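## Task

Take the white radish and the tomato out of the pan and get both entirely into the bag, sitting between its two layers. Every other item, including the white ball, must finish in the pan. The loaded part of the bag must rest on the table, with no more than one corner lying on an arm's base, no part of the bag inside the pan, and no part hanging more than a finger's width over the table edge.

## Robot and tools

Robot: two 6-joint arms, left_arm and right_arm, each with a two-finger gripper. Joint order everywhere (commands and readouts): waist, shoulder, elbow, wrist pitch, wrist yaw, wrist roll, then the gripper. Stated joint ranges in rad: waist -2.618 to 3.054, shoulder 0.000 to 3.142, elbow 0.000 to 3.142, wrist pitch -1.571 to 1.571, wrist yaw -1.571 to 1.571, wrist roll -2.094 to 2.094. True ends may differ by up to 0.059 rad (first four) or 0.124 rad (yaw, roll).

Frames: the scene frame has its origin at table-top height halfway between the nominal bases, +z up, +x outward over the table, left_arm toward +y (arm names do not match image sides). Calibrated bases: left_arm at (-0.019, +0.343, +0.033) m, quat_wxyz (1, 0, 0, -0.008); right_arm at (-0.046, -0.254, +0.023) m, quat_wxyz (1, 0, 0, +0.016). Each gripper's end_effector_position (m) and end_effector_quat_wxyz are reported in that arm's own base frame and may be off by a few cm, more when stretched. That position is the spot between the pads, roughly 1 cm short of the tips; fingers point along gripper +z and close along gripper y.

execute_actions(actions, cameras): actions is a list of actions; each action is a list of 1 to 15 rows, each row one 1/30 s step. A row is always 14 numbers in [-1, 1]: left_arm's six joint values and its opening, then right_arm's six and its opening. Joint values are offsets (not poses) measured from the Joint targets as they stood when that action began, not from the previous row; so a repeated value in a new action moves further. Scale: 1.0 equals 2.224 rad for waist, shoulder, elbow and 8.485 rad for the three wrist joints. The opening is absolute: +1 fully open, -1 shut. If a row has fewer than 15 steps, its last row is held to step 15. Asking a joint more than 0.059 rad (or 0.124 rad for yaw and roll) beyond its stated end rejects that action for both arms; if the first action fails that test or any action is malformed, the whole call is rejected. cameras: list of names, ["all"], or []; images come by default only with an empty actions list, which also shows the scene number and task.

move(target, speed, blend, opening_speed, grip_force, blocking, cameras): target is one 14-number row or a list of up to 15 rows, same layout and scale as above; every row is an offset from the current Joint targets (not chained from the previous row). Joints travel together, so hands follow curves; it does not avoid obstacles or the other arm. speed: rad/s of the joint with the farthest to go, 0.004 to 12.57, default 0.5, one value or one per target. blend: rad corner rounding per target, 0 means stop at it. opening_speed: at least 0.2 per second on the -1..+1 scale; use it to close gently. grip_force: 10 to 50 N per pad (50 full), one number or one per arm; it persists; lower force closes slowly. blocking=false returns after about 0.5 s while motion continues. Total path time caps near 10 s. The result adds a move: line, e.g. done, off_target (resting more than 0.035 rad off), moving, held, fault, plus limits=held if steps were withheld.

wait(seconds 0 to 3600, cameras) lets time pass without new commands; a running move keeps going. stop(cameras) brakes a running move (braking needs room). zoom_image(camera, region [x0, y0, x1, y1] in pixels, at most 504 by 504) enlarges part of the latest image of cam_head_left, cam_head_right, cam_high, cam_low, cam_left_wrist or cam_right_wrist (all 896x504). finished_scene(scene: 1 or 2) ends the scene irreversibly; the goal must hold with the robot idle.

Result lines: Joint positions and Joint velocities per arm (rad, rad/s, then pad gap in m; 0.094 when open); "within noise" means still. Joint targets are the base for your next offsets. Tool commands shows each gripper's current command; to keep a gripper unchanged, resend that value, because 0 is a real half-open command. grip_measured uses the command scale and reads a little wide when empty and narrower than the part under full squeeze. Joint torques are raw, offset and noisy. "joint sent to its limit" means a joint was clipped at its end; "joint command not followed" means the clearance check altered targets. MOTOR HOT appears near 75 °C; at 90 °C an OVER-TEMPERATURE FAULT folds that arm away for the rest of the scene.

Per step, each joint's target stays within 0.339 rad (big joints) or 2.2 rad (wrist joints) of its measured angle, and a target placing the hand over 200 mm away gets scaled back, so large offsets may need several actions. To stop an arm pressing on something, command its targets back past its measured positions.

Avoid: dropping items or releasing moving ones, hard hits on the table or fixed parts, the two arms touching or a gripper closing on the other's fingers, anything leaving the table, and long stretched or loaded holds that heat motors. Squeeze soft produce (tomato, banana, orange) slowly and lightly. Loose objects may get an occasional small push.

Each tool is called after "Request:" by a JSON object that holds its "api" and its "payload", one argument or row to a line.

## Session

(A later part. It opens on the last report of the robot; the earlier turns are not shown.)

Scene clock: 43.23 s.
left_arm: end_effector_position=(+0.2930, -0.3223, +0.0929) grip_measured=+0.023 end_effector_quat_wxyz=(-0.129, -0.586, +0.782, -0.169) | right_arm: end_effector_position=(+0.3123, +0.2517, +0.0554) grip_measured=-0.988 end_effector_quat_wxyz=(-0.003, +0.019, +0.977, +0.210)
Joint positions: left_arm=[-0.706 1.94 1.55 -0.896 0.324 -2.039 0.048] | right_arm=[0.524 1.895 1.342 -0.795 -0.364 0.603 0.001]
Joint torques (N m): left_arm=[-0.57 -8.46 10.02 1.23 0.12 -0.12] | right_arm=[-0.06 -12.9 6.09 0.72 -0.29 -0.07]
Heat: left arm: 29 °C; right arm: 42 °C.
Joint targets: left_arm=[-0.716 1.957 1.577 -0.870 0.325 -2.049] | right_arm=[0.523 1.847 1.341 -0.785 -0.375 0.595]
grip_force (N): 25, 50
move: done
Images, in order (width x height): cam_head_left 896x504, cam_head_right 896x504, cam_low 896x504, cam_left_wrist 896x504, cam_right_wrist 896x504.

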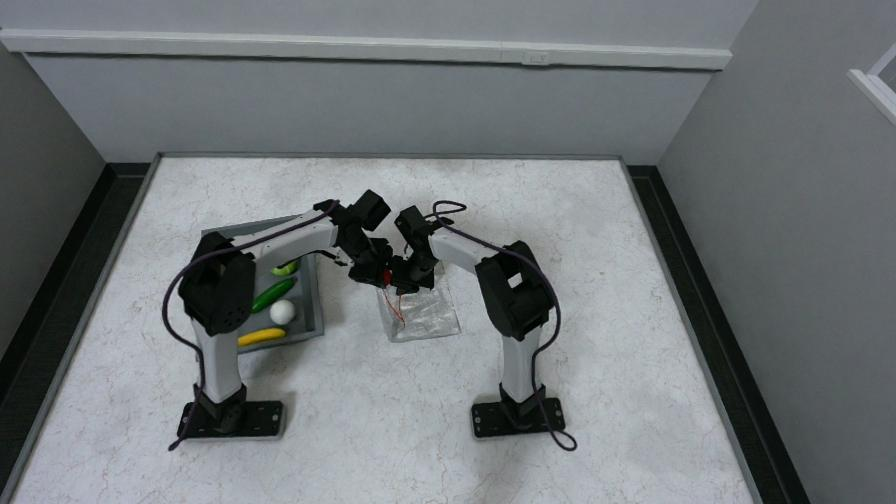

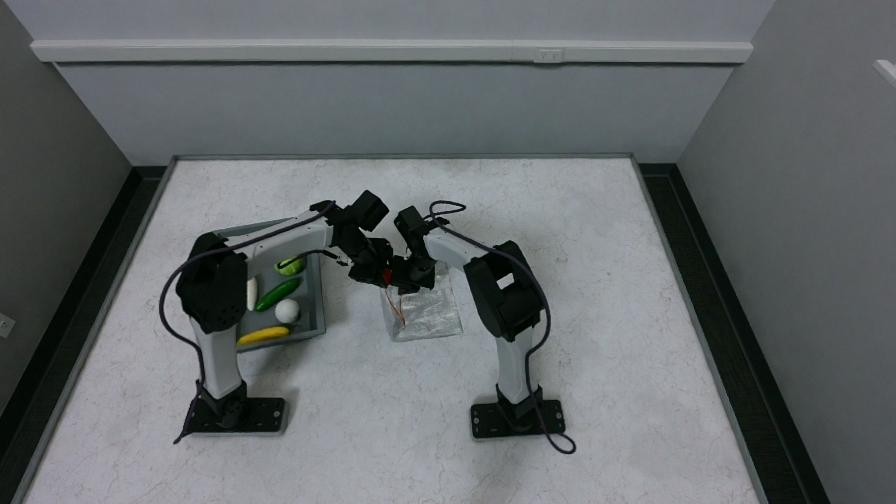

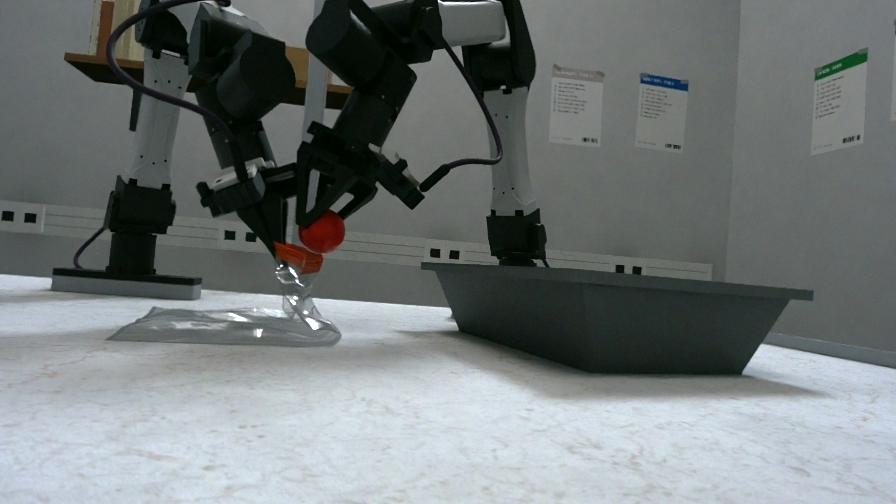

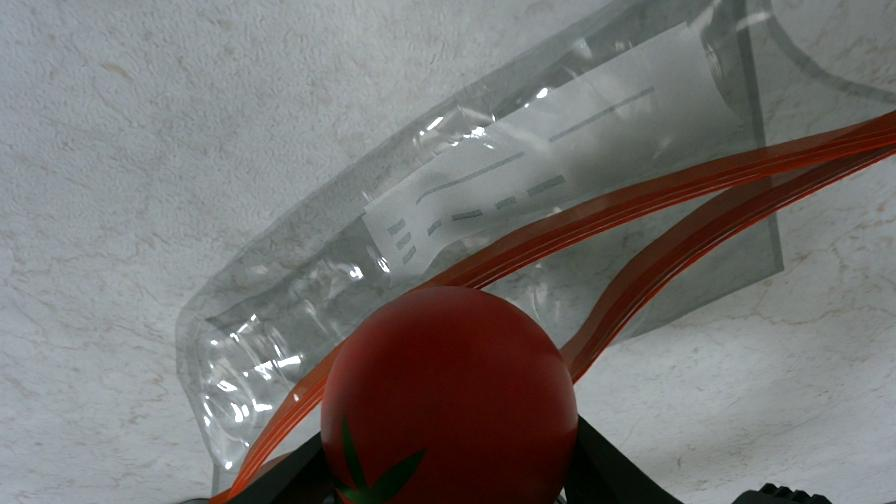

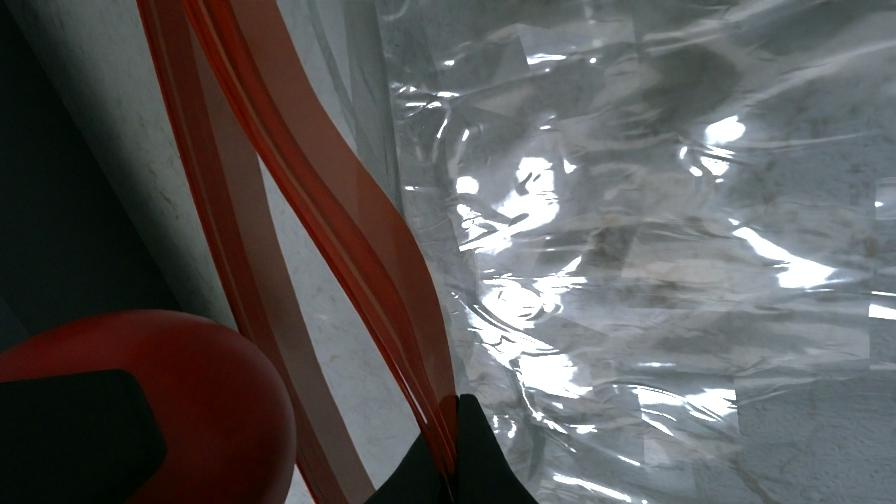

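Request:
{"api": "move", "payload": {
  "target": [
    [0.0229,-0.0508,-0.0198,-0.0103,0.0020,0,0.02,0,0,0,0,0,0,-1],
    [0.0229,-0.0508,-0.0198,-0.0103,0.0020,0,0.02,-0.1241,0.0013,-0.1556,0.0589,-0.0636,-0.0157,-1]
  ],
  "speed": 0.5,
  "blend": [0.05,0],
  "cameras": ["cam_low","cam_head_left","cam_left_wrist","cam_right_wrist","cam_high"]
}}

Request:
{"api": "zoom_image", "payload": {
  "camera": "cam_low",
  "region": [160, 160, 440, 360]
}}

Request:
{"api": "zoom_image", "payload": {
  "camera": "cam_head_left",
  "region": [350, 230, 450, 350]
}}

Scene clock: 46.37 s.
left_arm: end_effector_position=(+0.2951, -0.3036, +0.1195) grip_measured=+0.023 end_effector_quat_wxyz=(-0.124, -0.598, +0.770, -0.183) | right_arm: end_effector_position=(+0.3249, +0.2236, +0.0414) grip_measured=-0.988 end_effector_quat_wxyz=(+0.006, +0.017, +0.888, +0.460)
Joint positions: left_arm=[-0.667 1.862 1.545 -0.945 0.326 -2.04 0.048] | right_arm=[0.25 1.891 0.997 -0.302 -0.901 0.471 0.001]
Joint torques (N m): left_arm=[0.38 -10.58 6.28 0.85 0.26 -0.12] | right_arm=[-0.27 -11.77 5.18 1.03 -0.51 -0.11]
Heat: left arm: 29 °C; right arm: 42 °C.
Joint targets: left_arm=[-0.665 1.844 1.532 -0.958 0.342 -2.049] | right_arm=[0.247 1.850 0.995 -0.286 -0.915 0.462]
grip_force (N): 25, 50
move: off_target (right_arm); right_arm: the shoulder is farthest, 0.041 rad from its target
Images, in order (width x height): cam_head_left 896x504, cam_high 896x504, cam_low 896x504, cam_left_wrist 896x504, cam_right_wrist 896x504.

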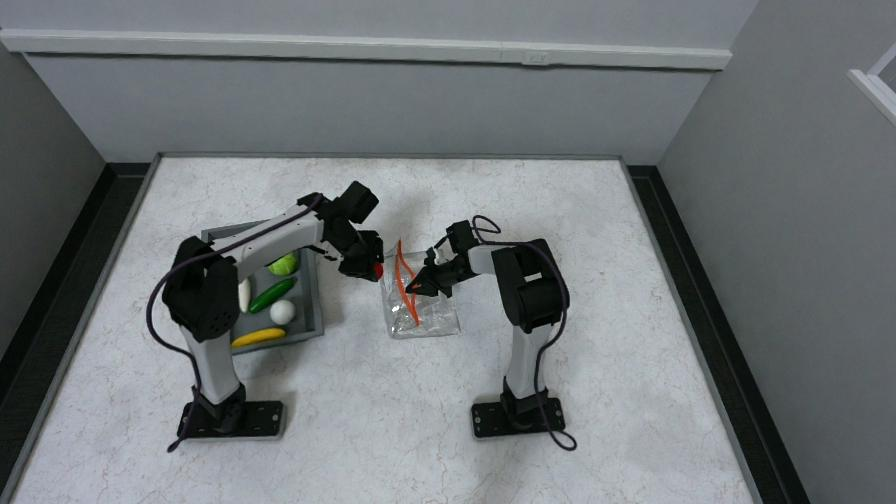

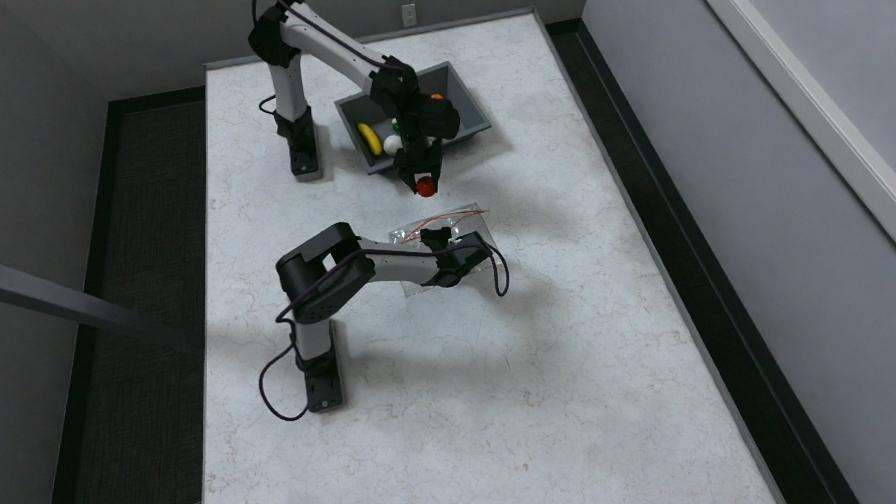

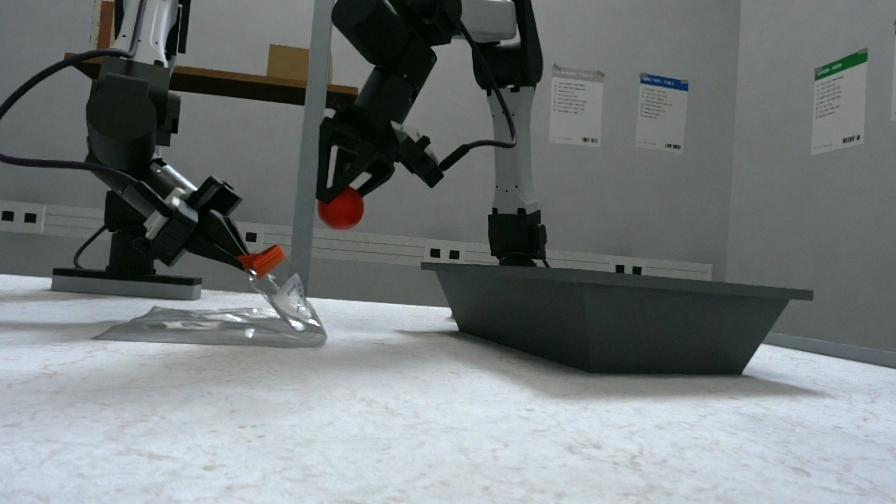

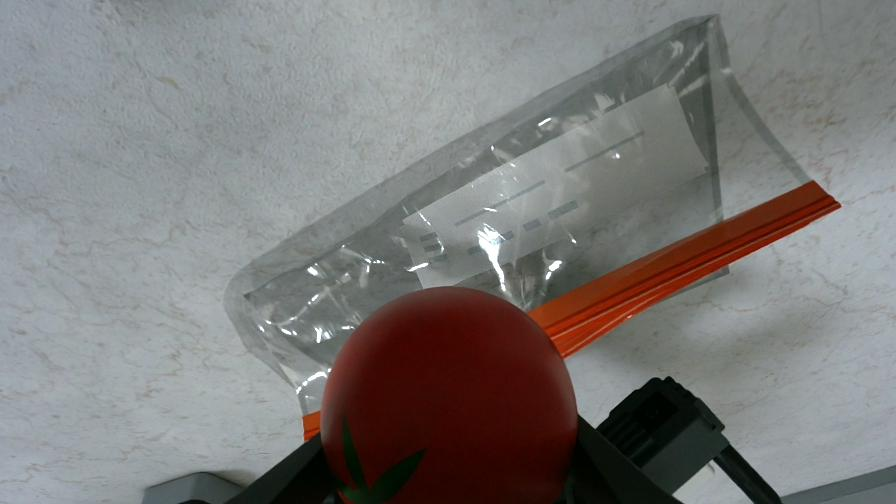

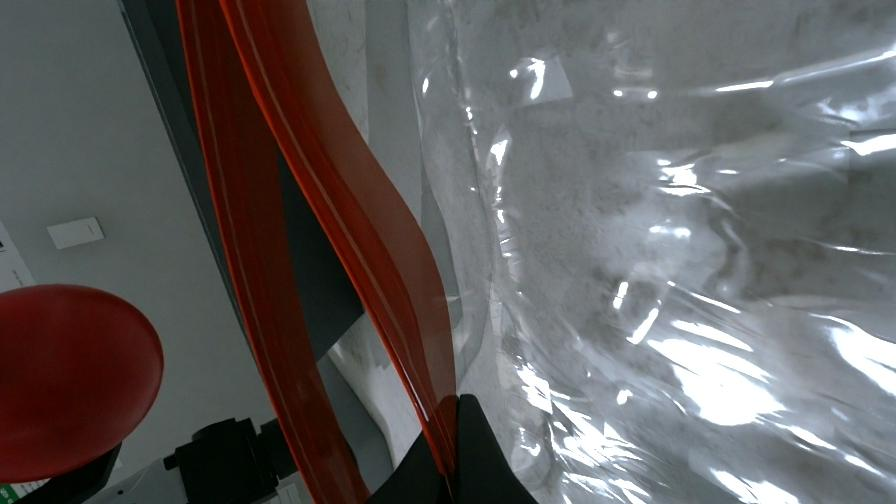

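Scaled by 1.800 from the camera's image (finer frame: 1280x720).

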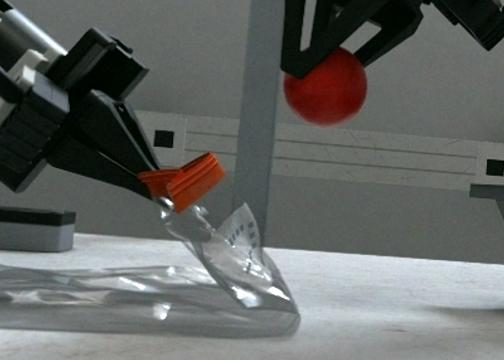

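Scaled by 4.200 from the camera's image (finer frame: 1280x720).

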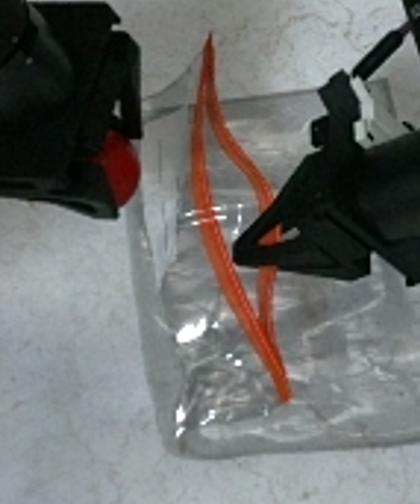

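Request:
{"api": "move", "payload": {
  "target": [
    [0,0,0,0,0,0,0.02,0.1421,-0.0540,0.0499,-0.0197,0.0778,0.0224,-1],
    [0,0,0,0,0,0,0.02,0.2842,-0.0418,0.1003,-0.0394,0.1564,0.0451,-1]
  ],
  "speed": 0.8,
  "blend": [0.1,0],
  "cameras": ["cam_low","cam_head_left","cam_left_wrist","cam_right_wrist","cam_high"]
}}

Request:
{"api": "zoom_image", "payload": {
  "camera": "cam_low",
  "region": [160, 160, 440, 360]
}}

Request:
{"api": "zoom_image", "payload": {
  "camera": "cam_head_left",
  "region": [350, 230, 450, 350]
}}

Scene clock: 49.93 s.
left_arm: end_effector_position=(+0.2951, -0.3036, +0.1195) grip_measured=+0.023 end_effector_quat_wxyz=(-0.124, -0.598, +0.770, -0.183) | right_arm: end_effector_position=(+0.3043, +0.2659, +0.0446) grip_measured=-0.988 end_effector_quat_wxyz=(+0.142, +0.001, +0.979, +0.147)
Joint positions: left_arm=[-0.667 1.862 1.545 -0.945 0.326 -2.04 0.048] | right_arm=[0.701 1.775 1.127 -0.512 -0.04 0.711 0.001]
Joint torques (N m): left_arm=[0.38 -10.52 6.28 0.85 0.26 -0.12] | right_arm=[-0.57 -7.9 6.53 0.98 -0.05 0.01]
Heat: left arm: 29 °C; right arm: 42 °C.
Joint targets: left_arm=[-0.665 1.844 1.532 -0.958 0.342 -2.049] | right_arm=[0.695 1.775 1.126 -0.508 -0.043 0.709]
grip_force (N): 25, 50
move: held (right_arm; a check stopped the path); path passed 1 of 2 targets; limits=held; right_arm: the wrist yaw is farthest, 0.452 rad from its target
joint command not followed: on one or more control steps a check withheld the commanded joint targets of the right arm, and it was not sent them on those steps.
cause: the commanded joint targets, or the way to them, would bring a part of the robot too close to another arm (this arm's wrist (the part past the wrist pitch) and the left arm's fingers, under 1 mm apart when this arm was first held).
Images, in order (width x height): cam_head_left 896x504, cam_high 896x504, cam_low 896x504, cam_left_wrist 896x504, cam_right_wrist 896x504.

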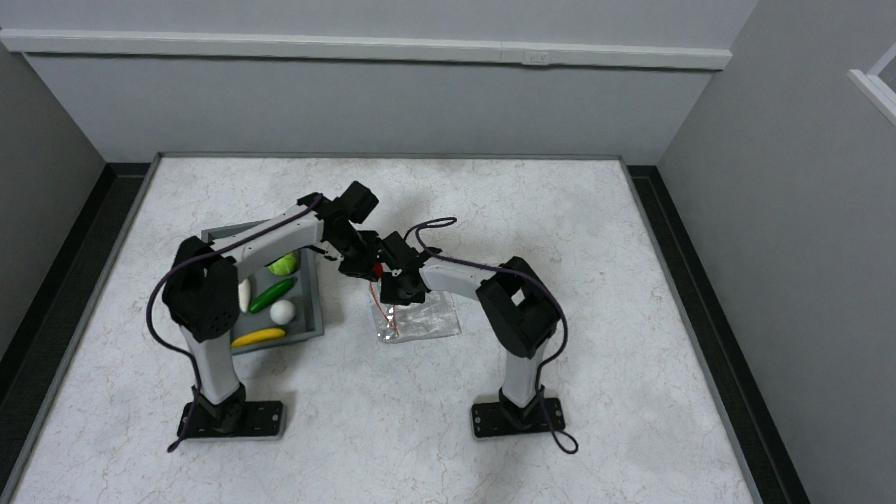

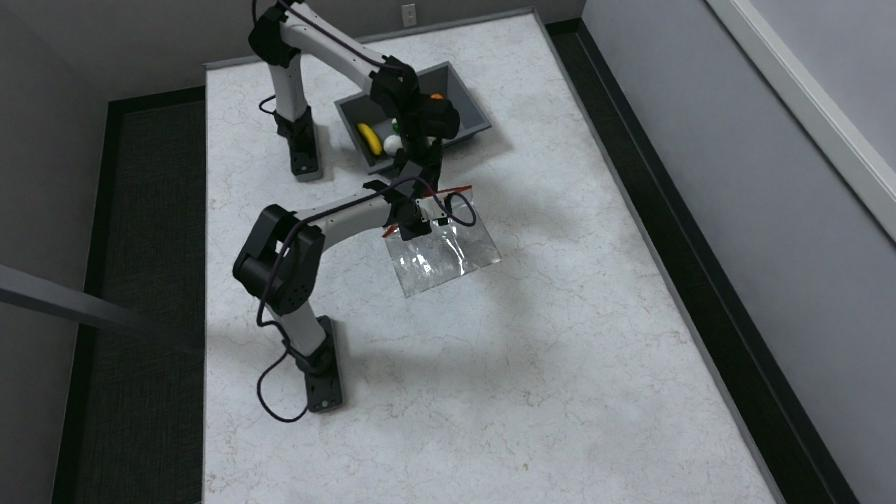

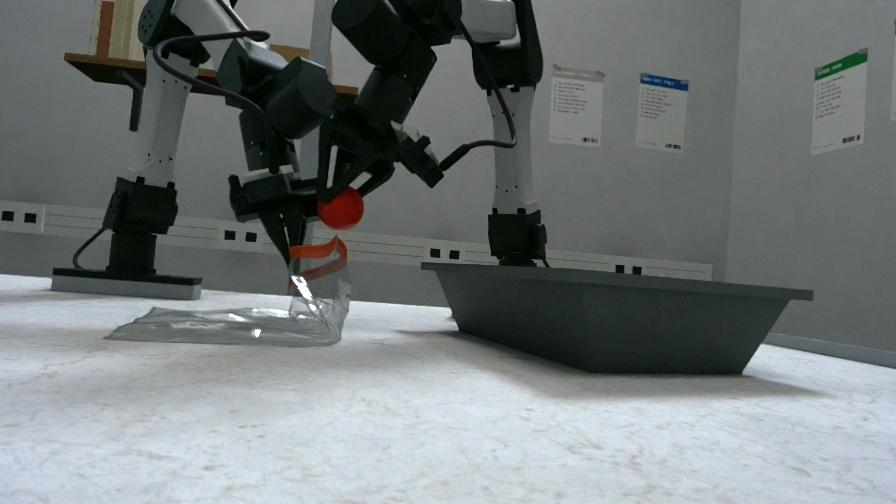

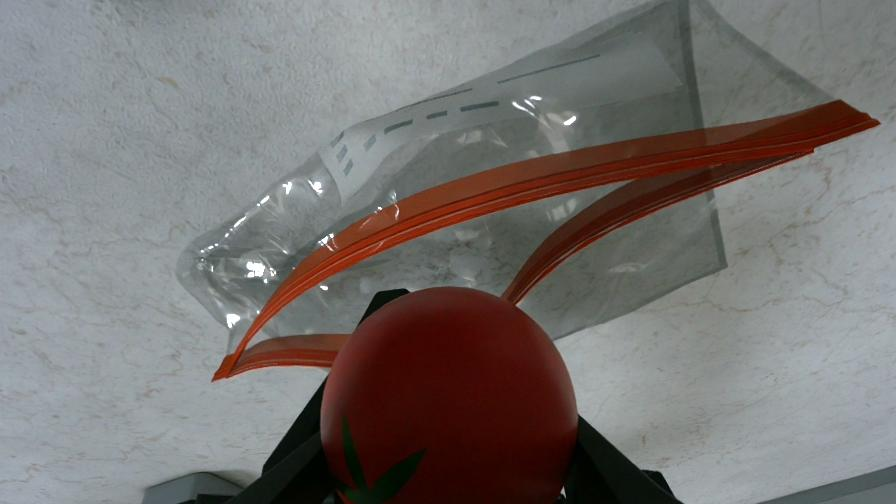

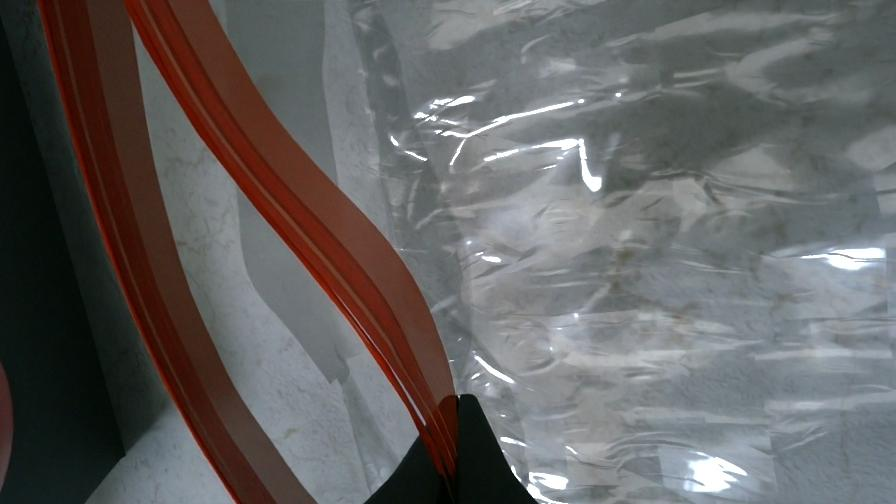

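Scaled by 1.800 from the camera's image (finer frame: 1280x720).

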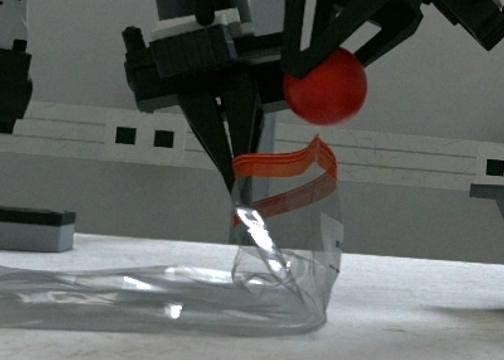

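Scaled by 4.200 from the camera's image (finer frame: 1280x720).

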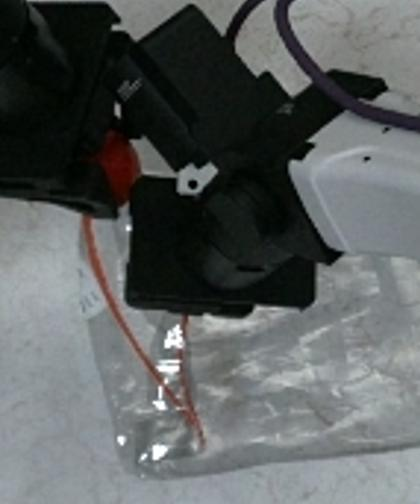

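Request:
{"api": "move", "payload": {
  "target": [
    [0.1124,-0.0225,0,0,0,0,0.02,0,0,0,0,0,0,-1],
    [0.1124,-0.0225,0,0,0,0,0.02,0.0827,-0.0081,0.0414,-0.0132,0.0536,0.0160,-1]
  ],
  "speed": 0.7,
  "blend": [0.05,0],
  "cameras": ["cam_low","cam_head_left","cam_left_wrist","cam_right_wrist","cam_high","cam_head_right"]
}}

Request:
{"api": "zoom_image", "payload": {
  "camera": "cam_low",
  "region": [160, 160, 440, 360]
}}

Request:
{"api": "zoom_image", "payload": {
  "camera": "cam_head_left",
  "region": [350, 220, 450, 350]
}}

Request:
{"api": "zoom_image", "payload": {
  "camera": "cam_high",
  "region": [340, 150, 520, 300]
}}

Scene clock: 52.23 s.
left_arm: end_effector_position=(+0.3615, -0.2190, +0.1371) grip_measured=+0.023 end_effector_quat_wxyz=(+0.096, +0.687, -0.687, +0.218) | right_arm: end_effector_position=(+0.3052, +0.2602, +0.0681) grip_measured=-0.988 end_effector_quat_wxyz=(+0.264, +0.018, +0.964, +0.008)
Joint positions: left_arm=[-0.409 1.819 1.545 -0.946 0.335 -2.04 0.048] | right_arm=[0.875 1.775 1.19 -0.618 0.398 0.837 0.001]
Joint torques (N m): left_arm=[-0.28 -10.76 6.38 0.97 0.17 -0.11] | right_arm=[0.4 -9.57 8.88 0.87 0.36 0.16]
Heat: left arm: 29 °C; right arm: 42 °C.
Joint targets: left_arm=[-0.415 1.794 1.532 -0.957 0.342 -2.049] | right_arm=[0.879 1.757 1.218 -0.620 0.412 0.845]
grip_force (N): 25, 50
move: done

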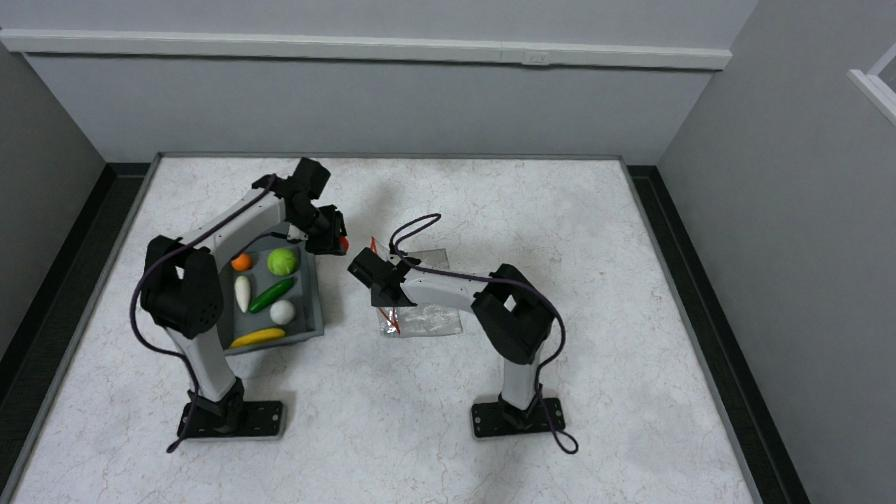

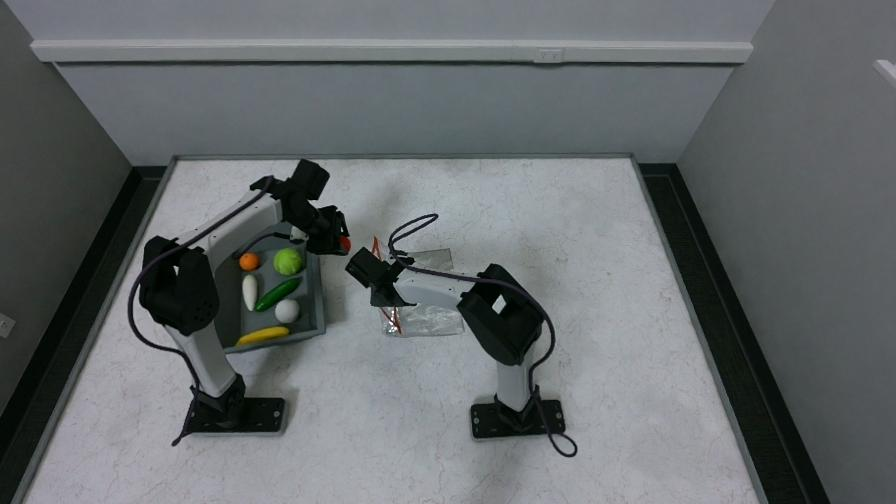

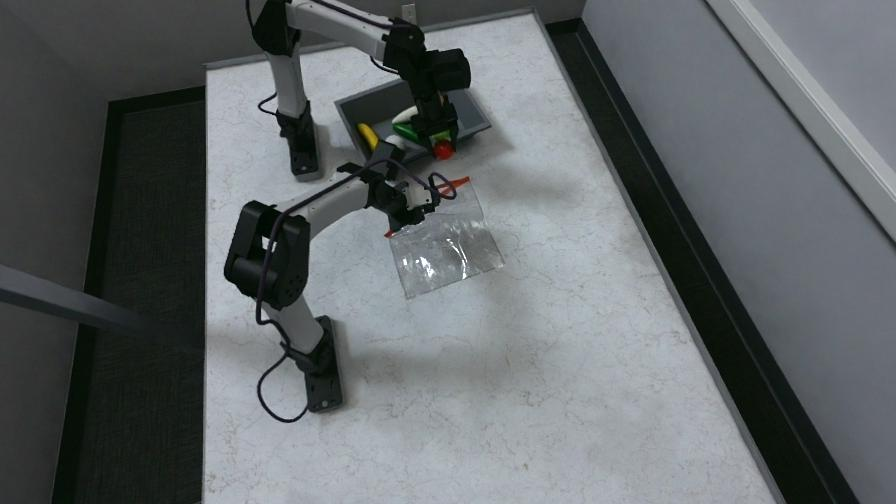

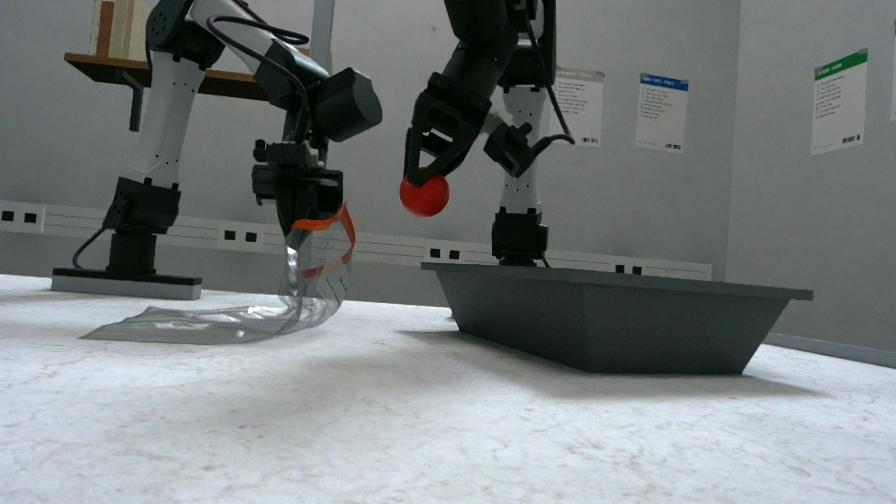

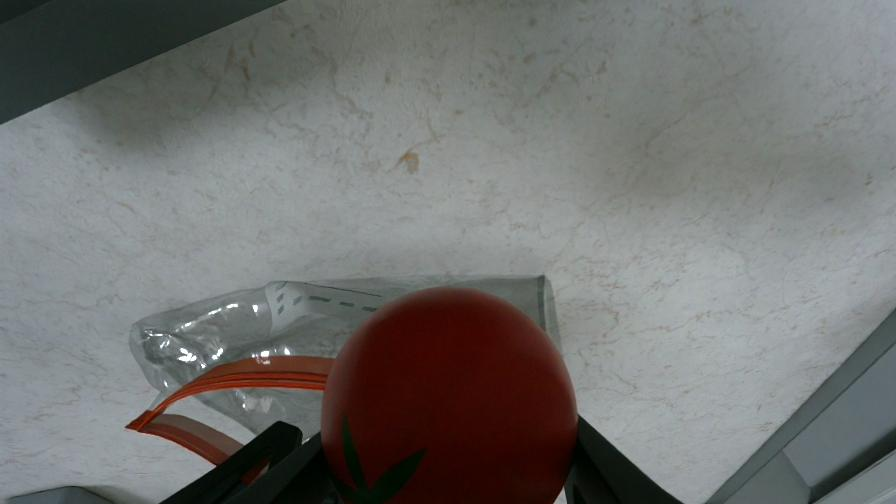

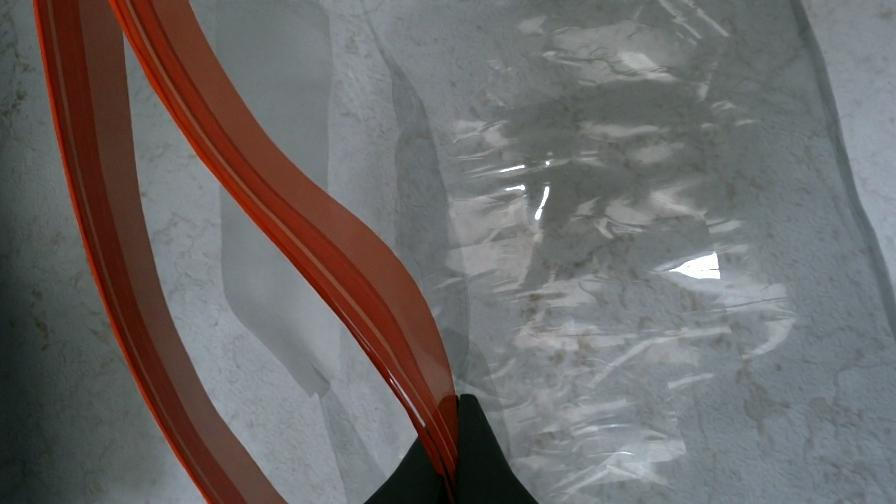

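Scaled by 1.800 from the camera's image (finer frame: 1280x720).

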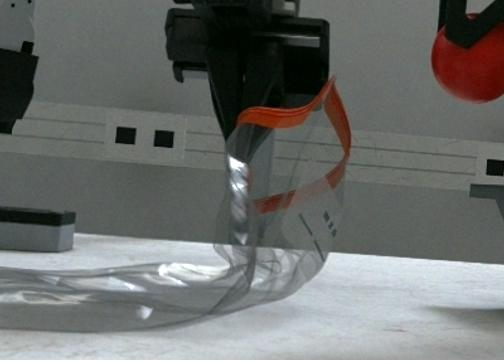

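Scaled by 3.877 from the camera's image (finer frame: 1280x720).

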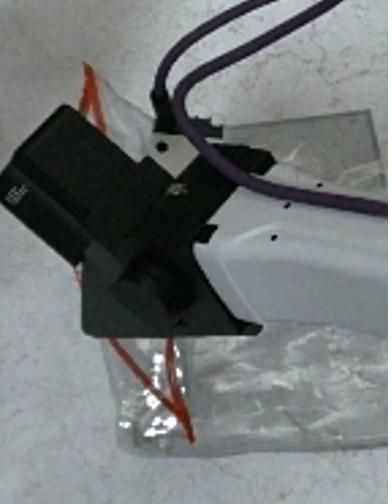

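Scaled by 2.800 from the camera's image (finer frame: 1280x720).

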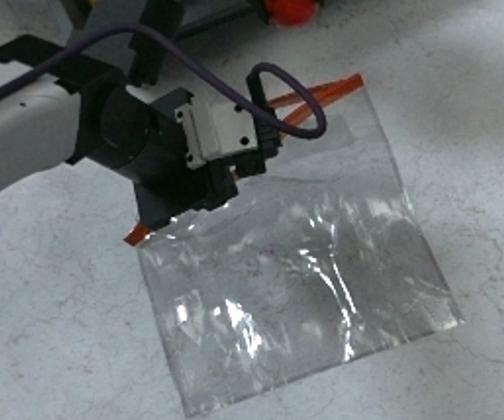

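Request:
{"api": "move", "payload": {
  "target": [-0.0629,-0.0229,-0.0800,0.0268,0.0280,0,0.02,0,0,0,0,0,0,-1],
  "speed": 0.4,
  "cameras": ["cam_low","cam_head_left","cam_left_wrist","cam_right_wrist","cam_high","cam_head_right"]
}}

Request:
{"api": "zoom_image", "payload": {
  "camera": "cam_low",
  "region": [160, 160, 440, 360]
}}

Request:
{"api": "zoom_image", "payload": {
  "camera": "cam_head_left",
  "region": [330, 220, 430, 350]
}}

Request:
{"api": "zoom_image", "payload": {
  "camera": "cam_high",
  "region": [340, 130, 520, 280]
}}

Scene clock: 55.27 s.
left_arm: end_effector_position=(+0.3102, -0.2779, +0.1235) grip_measured=+0.023 end_effector_quat_wxyz=(-0.179, -0.619, +0.726, -0.241) | right_arm: end_effector_position=(+0.3053, +0.2601, +0.0681) grip_measured=-0.988 end_effector_quat_wxyz=(+0.264, +0.018, +0.964, +0.008)
Joint positions: left_arm=[-0.532 1.782 1.396 -0.809 0.493 -2.04 0.048] | right_arm=[0.875 1.775 1.19 -0.618 0.398 0.837 0.001]
Joint torques (N m): left_arm=[0.88 -8.43 7.83 1.1 0.16 -0.03] | right_arm=[0.39 -9.58 8.9 0.87 0.32 0.12]
Heat: left arm: 29 °C; right arm: 41 °C.
Joint targets: left_arm=[-0.524 1.783 1.399 -0.810 0.489 -2.040] | right_arm=[0.879 1.757 1.218 -0.619 0.412 0.845]
grip_force (N): 25, 50
move: held (left_arm; a check stopped the path); limits=held; left_arm: the wrist yaw is farthest, 0.087 rad from its target
joint command not followed: on one or more control steps a check withheld the commanded joint targets of the left arm, and it was not sent them on those steps.
cause: the commanded joint targets, or the way to them, would bring a part of the robot too close to another arm (this arm's gripper housing and the right arm's wrist (the part past the wrist pitch), 10 mm apart when this arm was first held).

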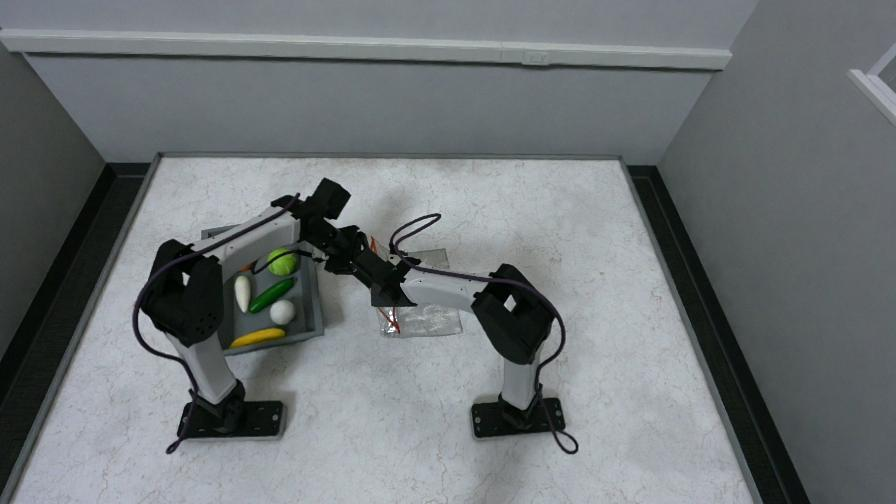

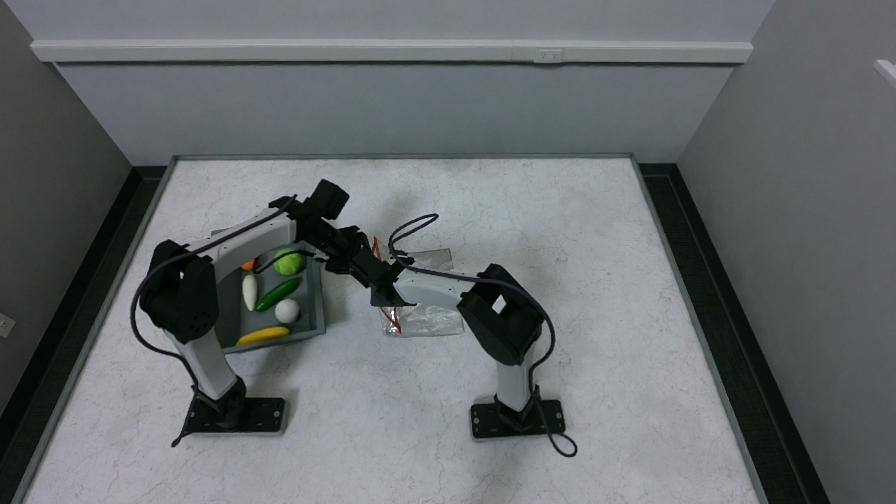

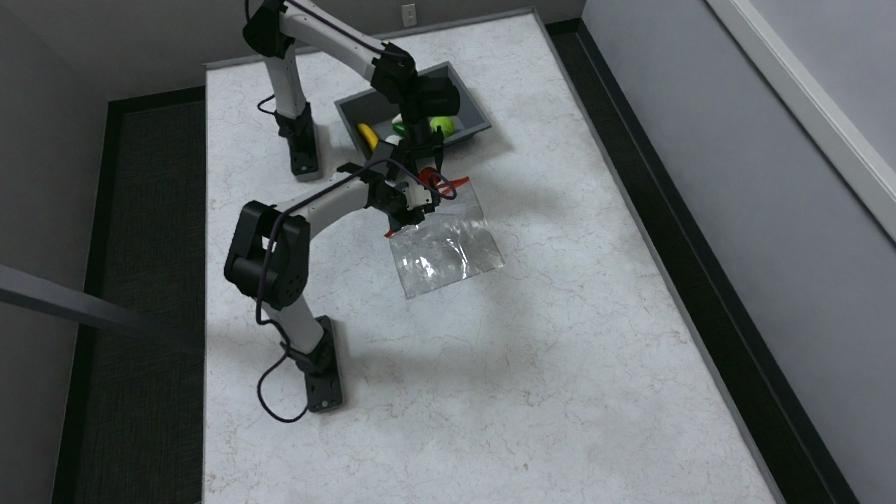

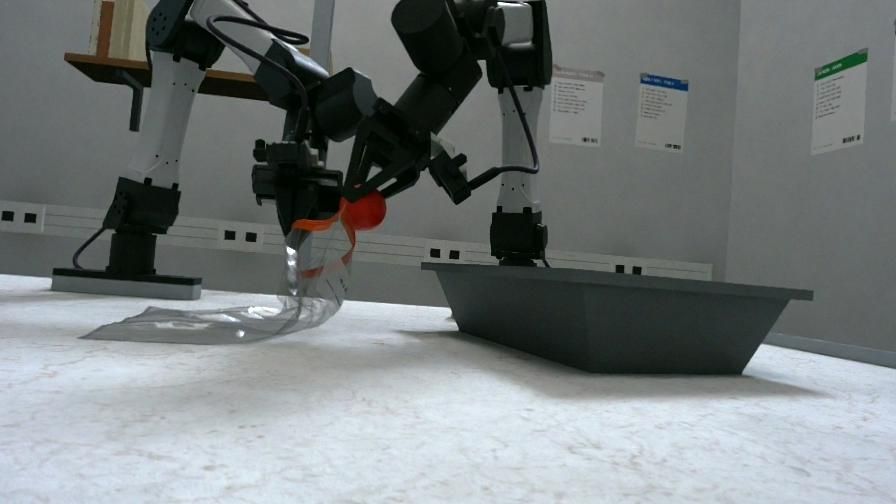

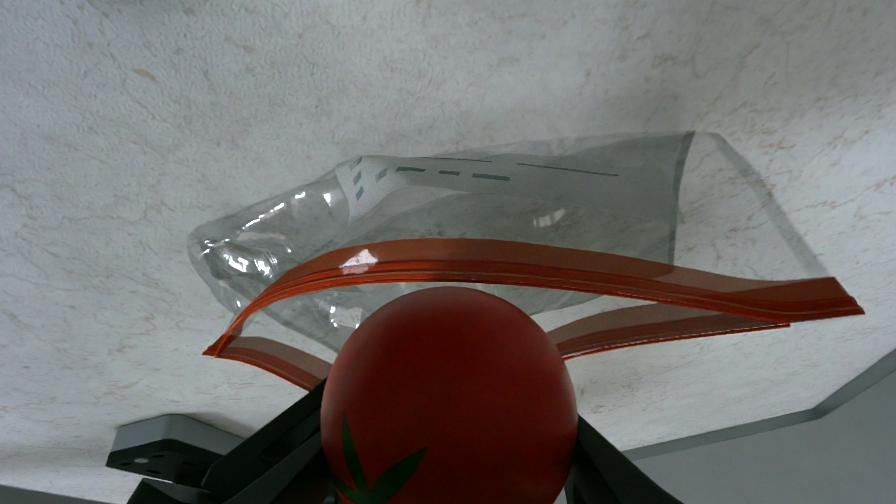

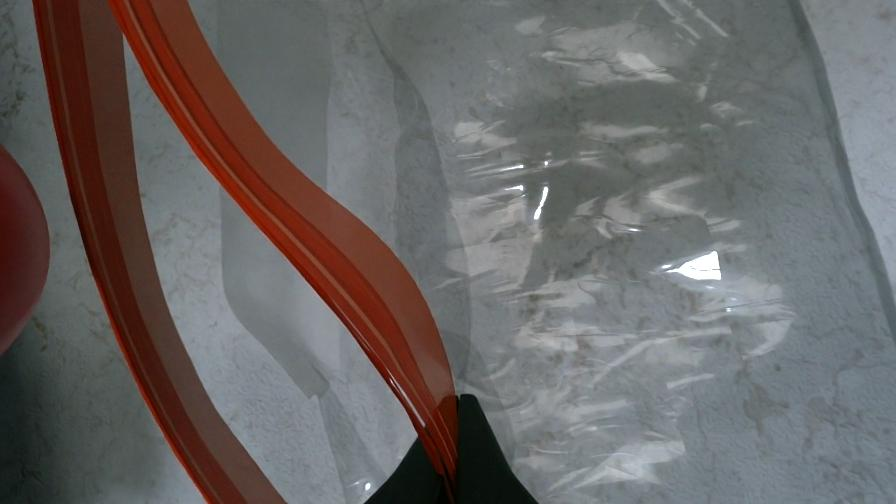

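Scaled by 1.800 from the camera's image (finer frame: 1280x720).

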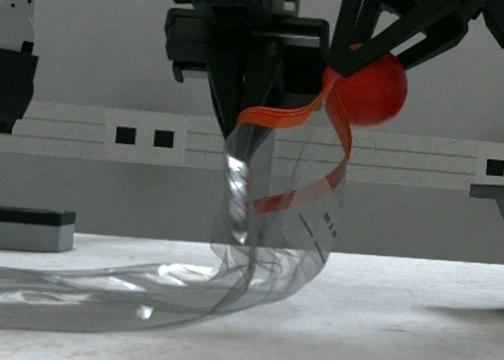

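Scaled by 3.877 from the camera's image (finer frame: 1280x720).

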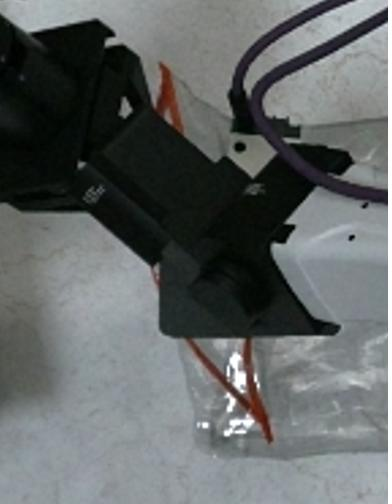

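Scaled by 2.800 from the camera's image (finer frame: 1280x720).

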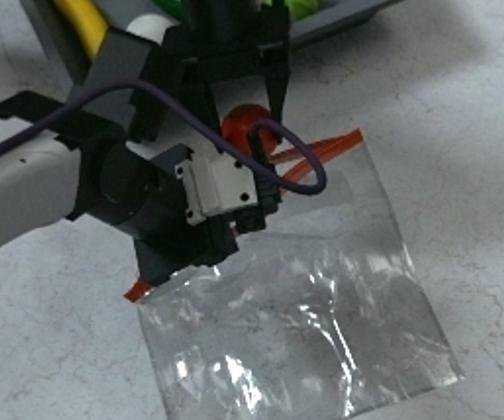

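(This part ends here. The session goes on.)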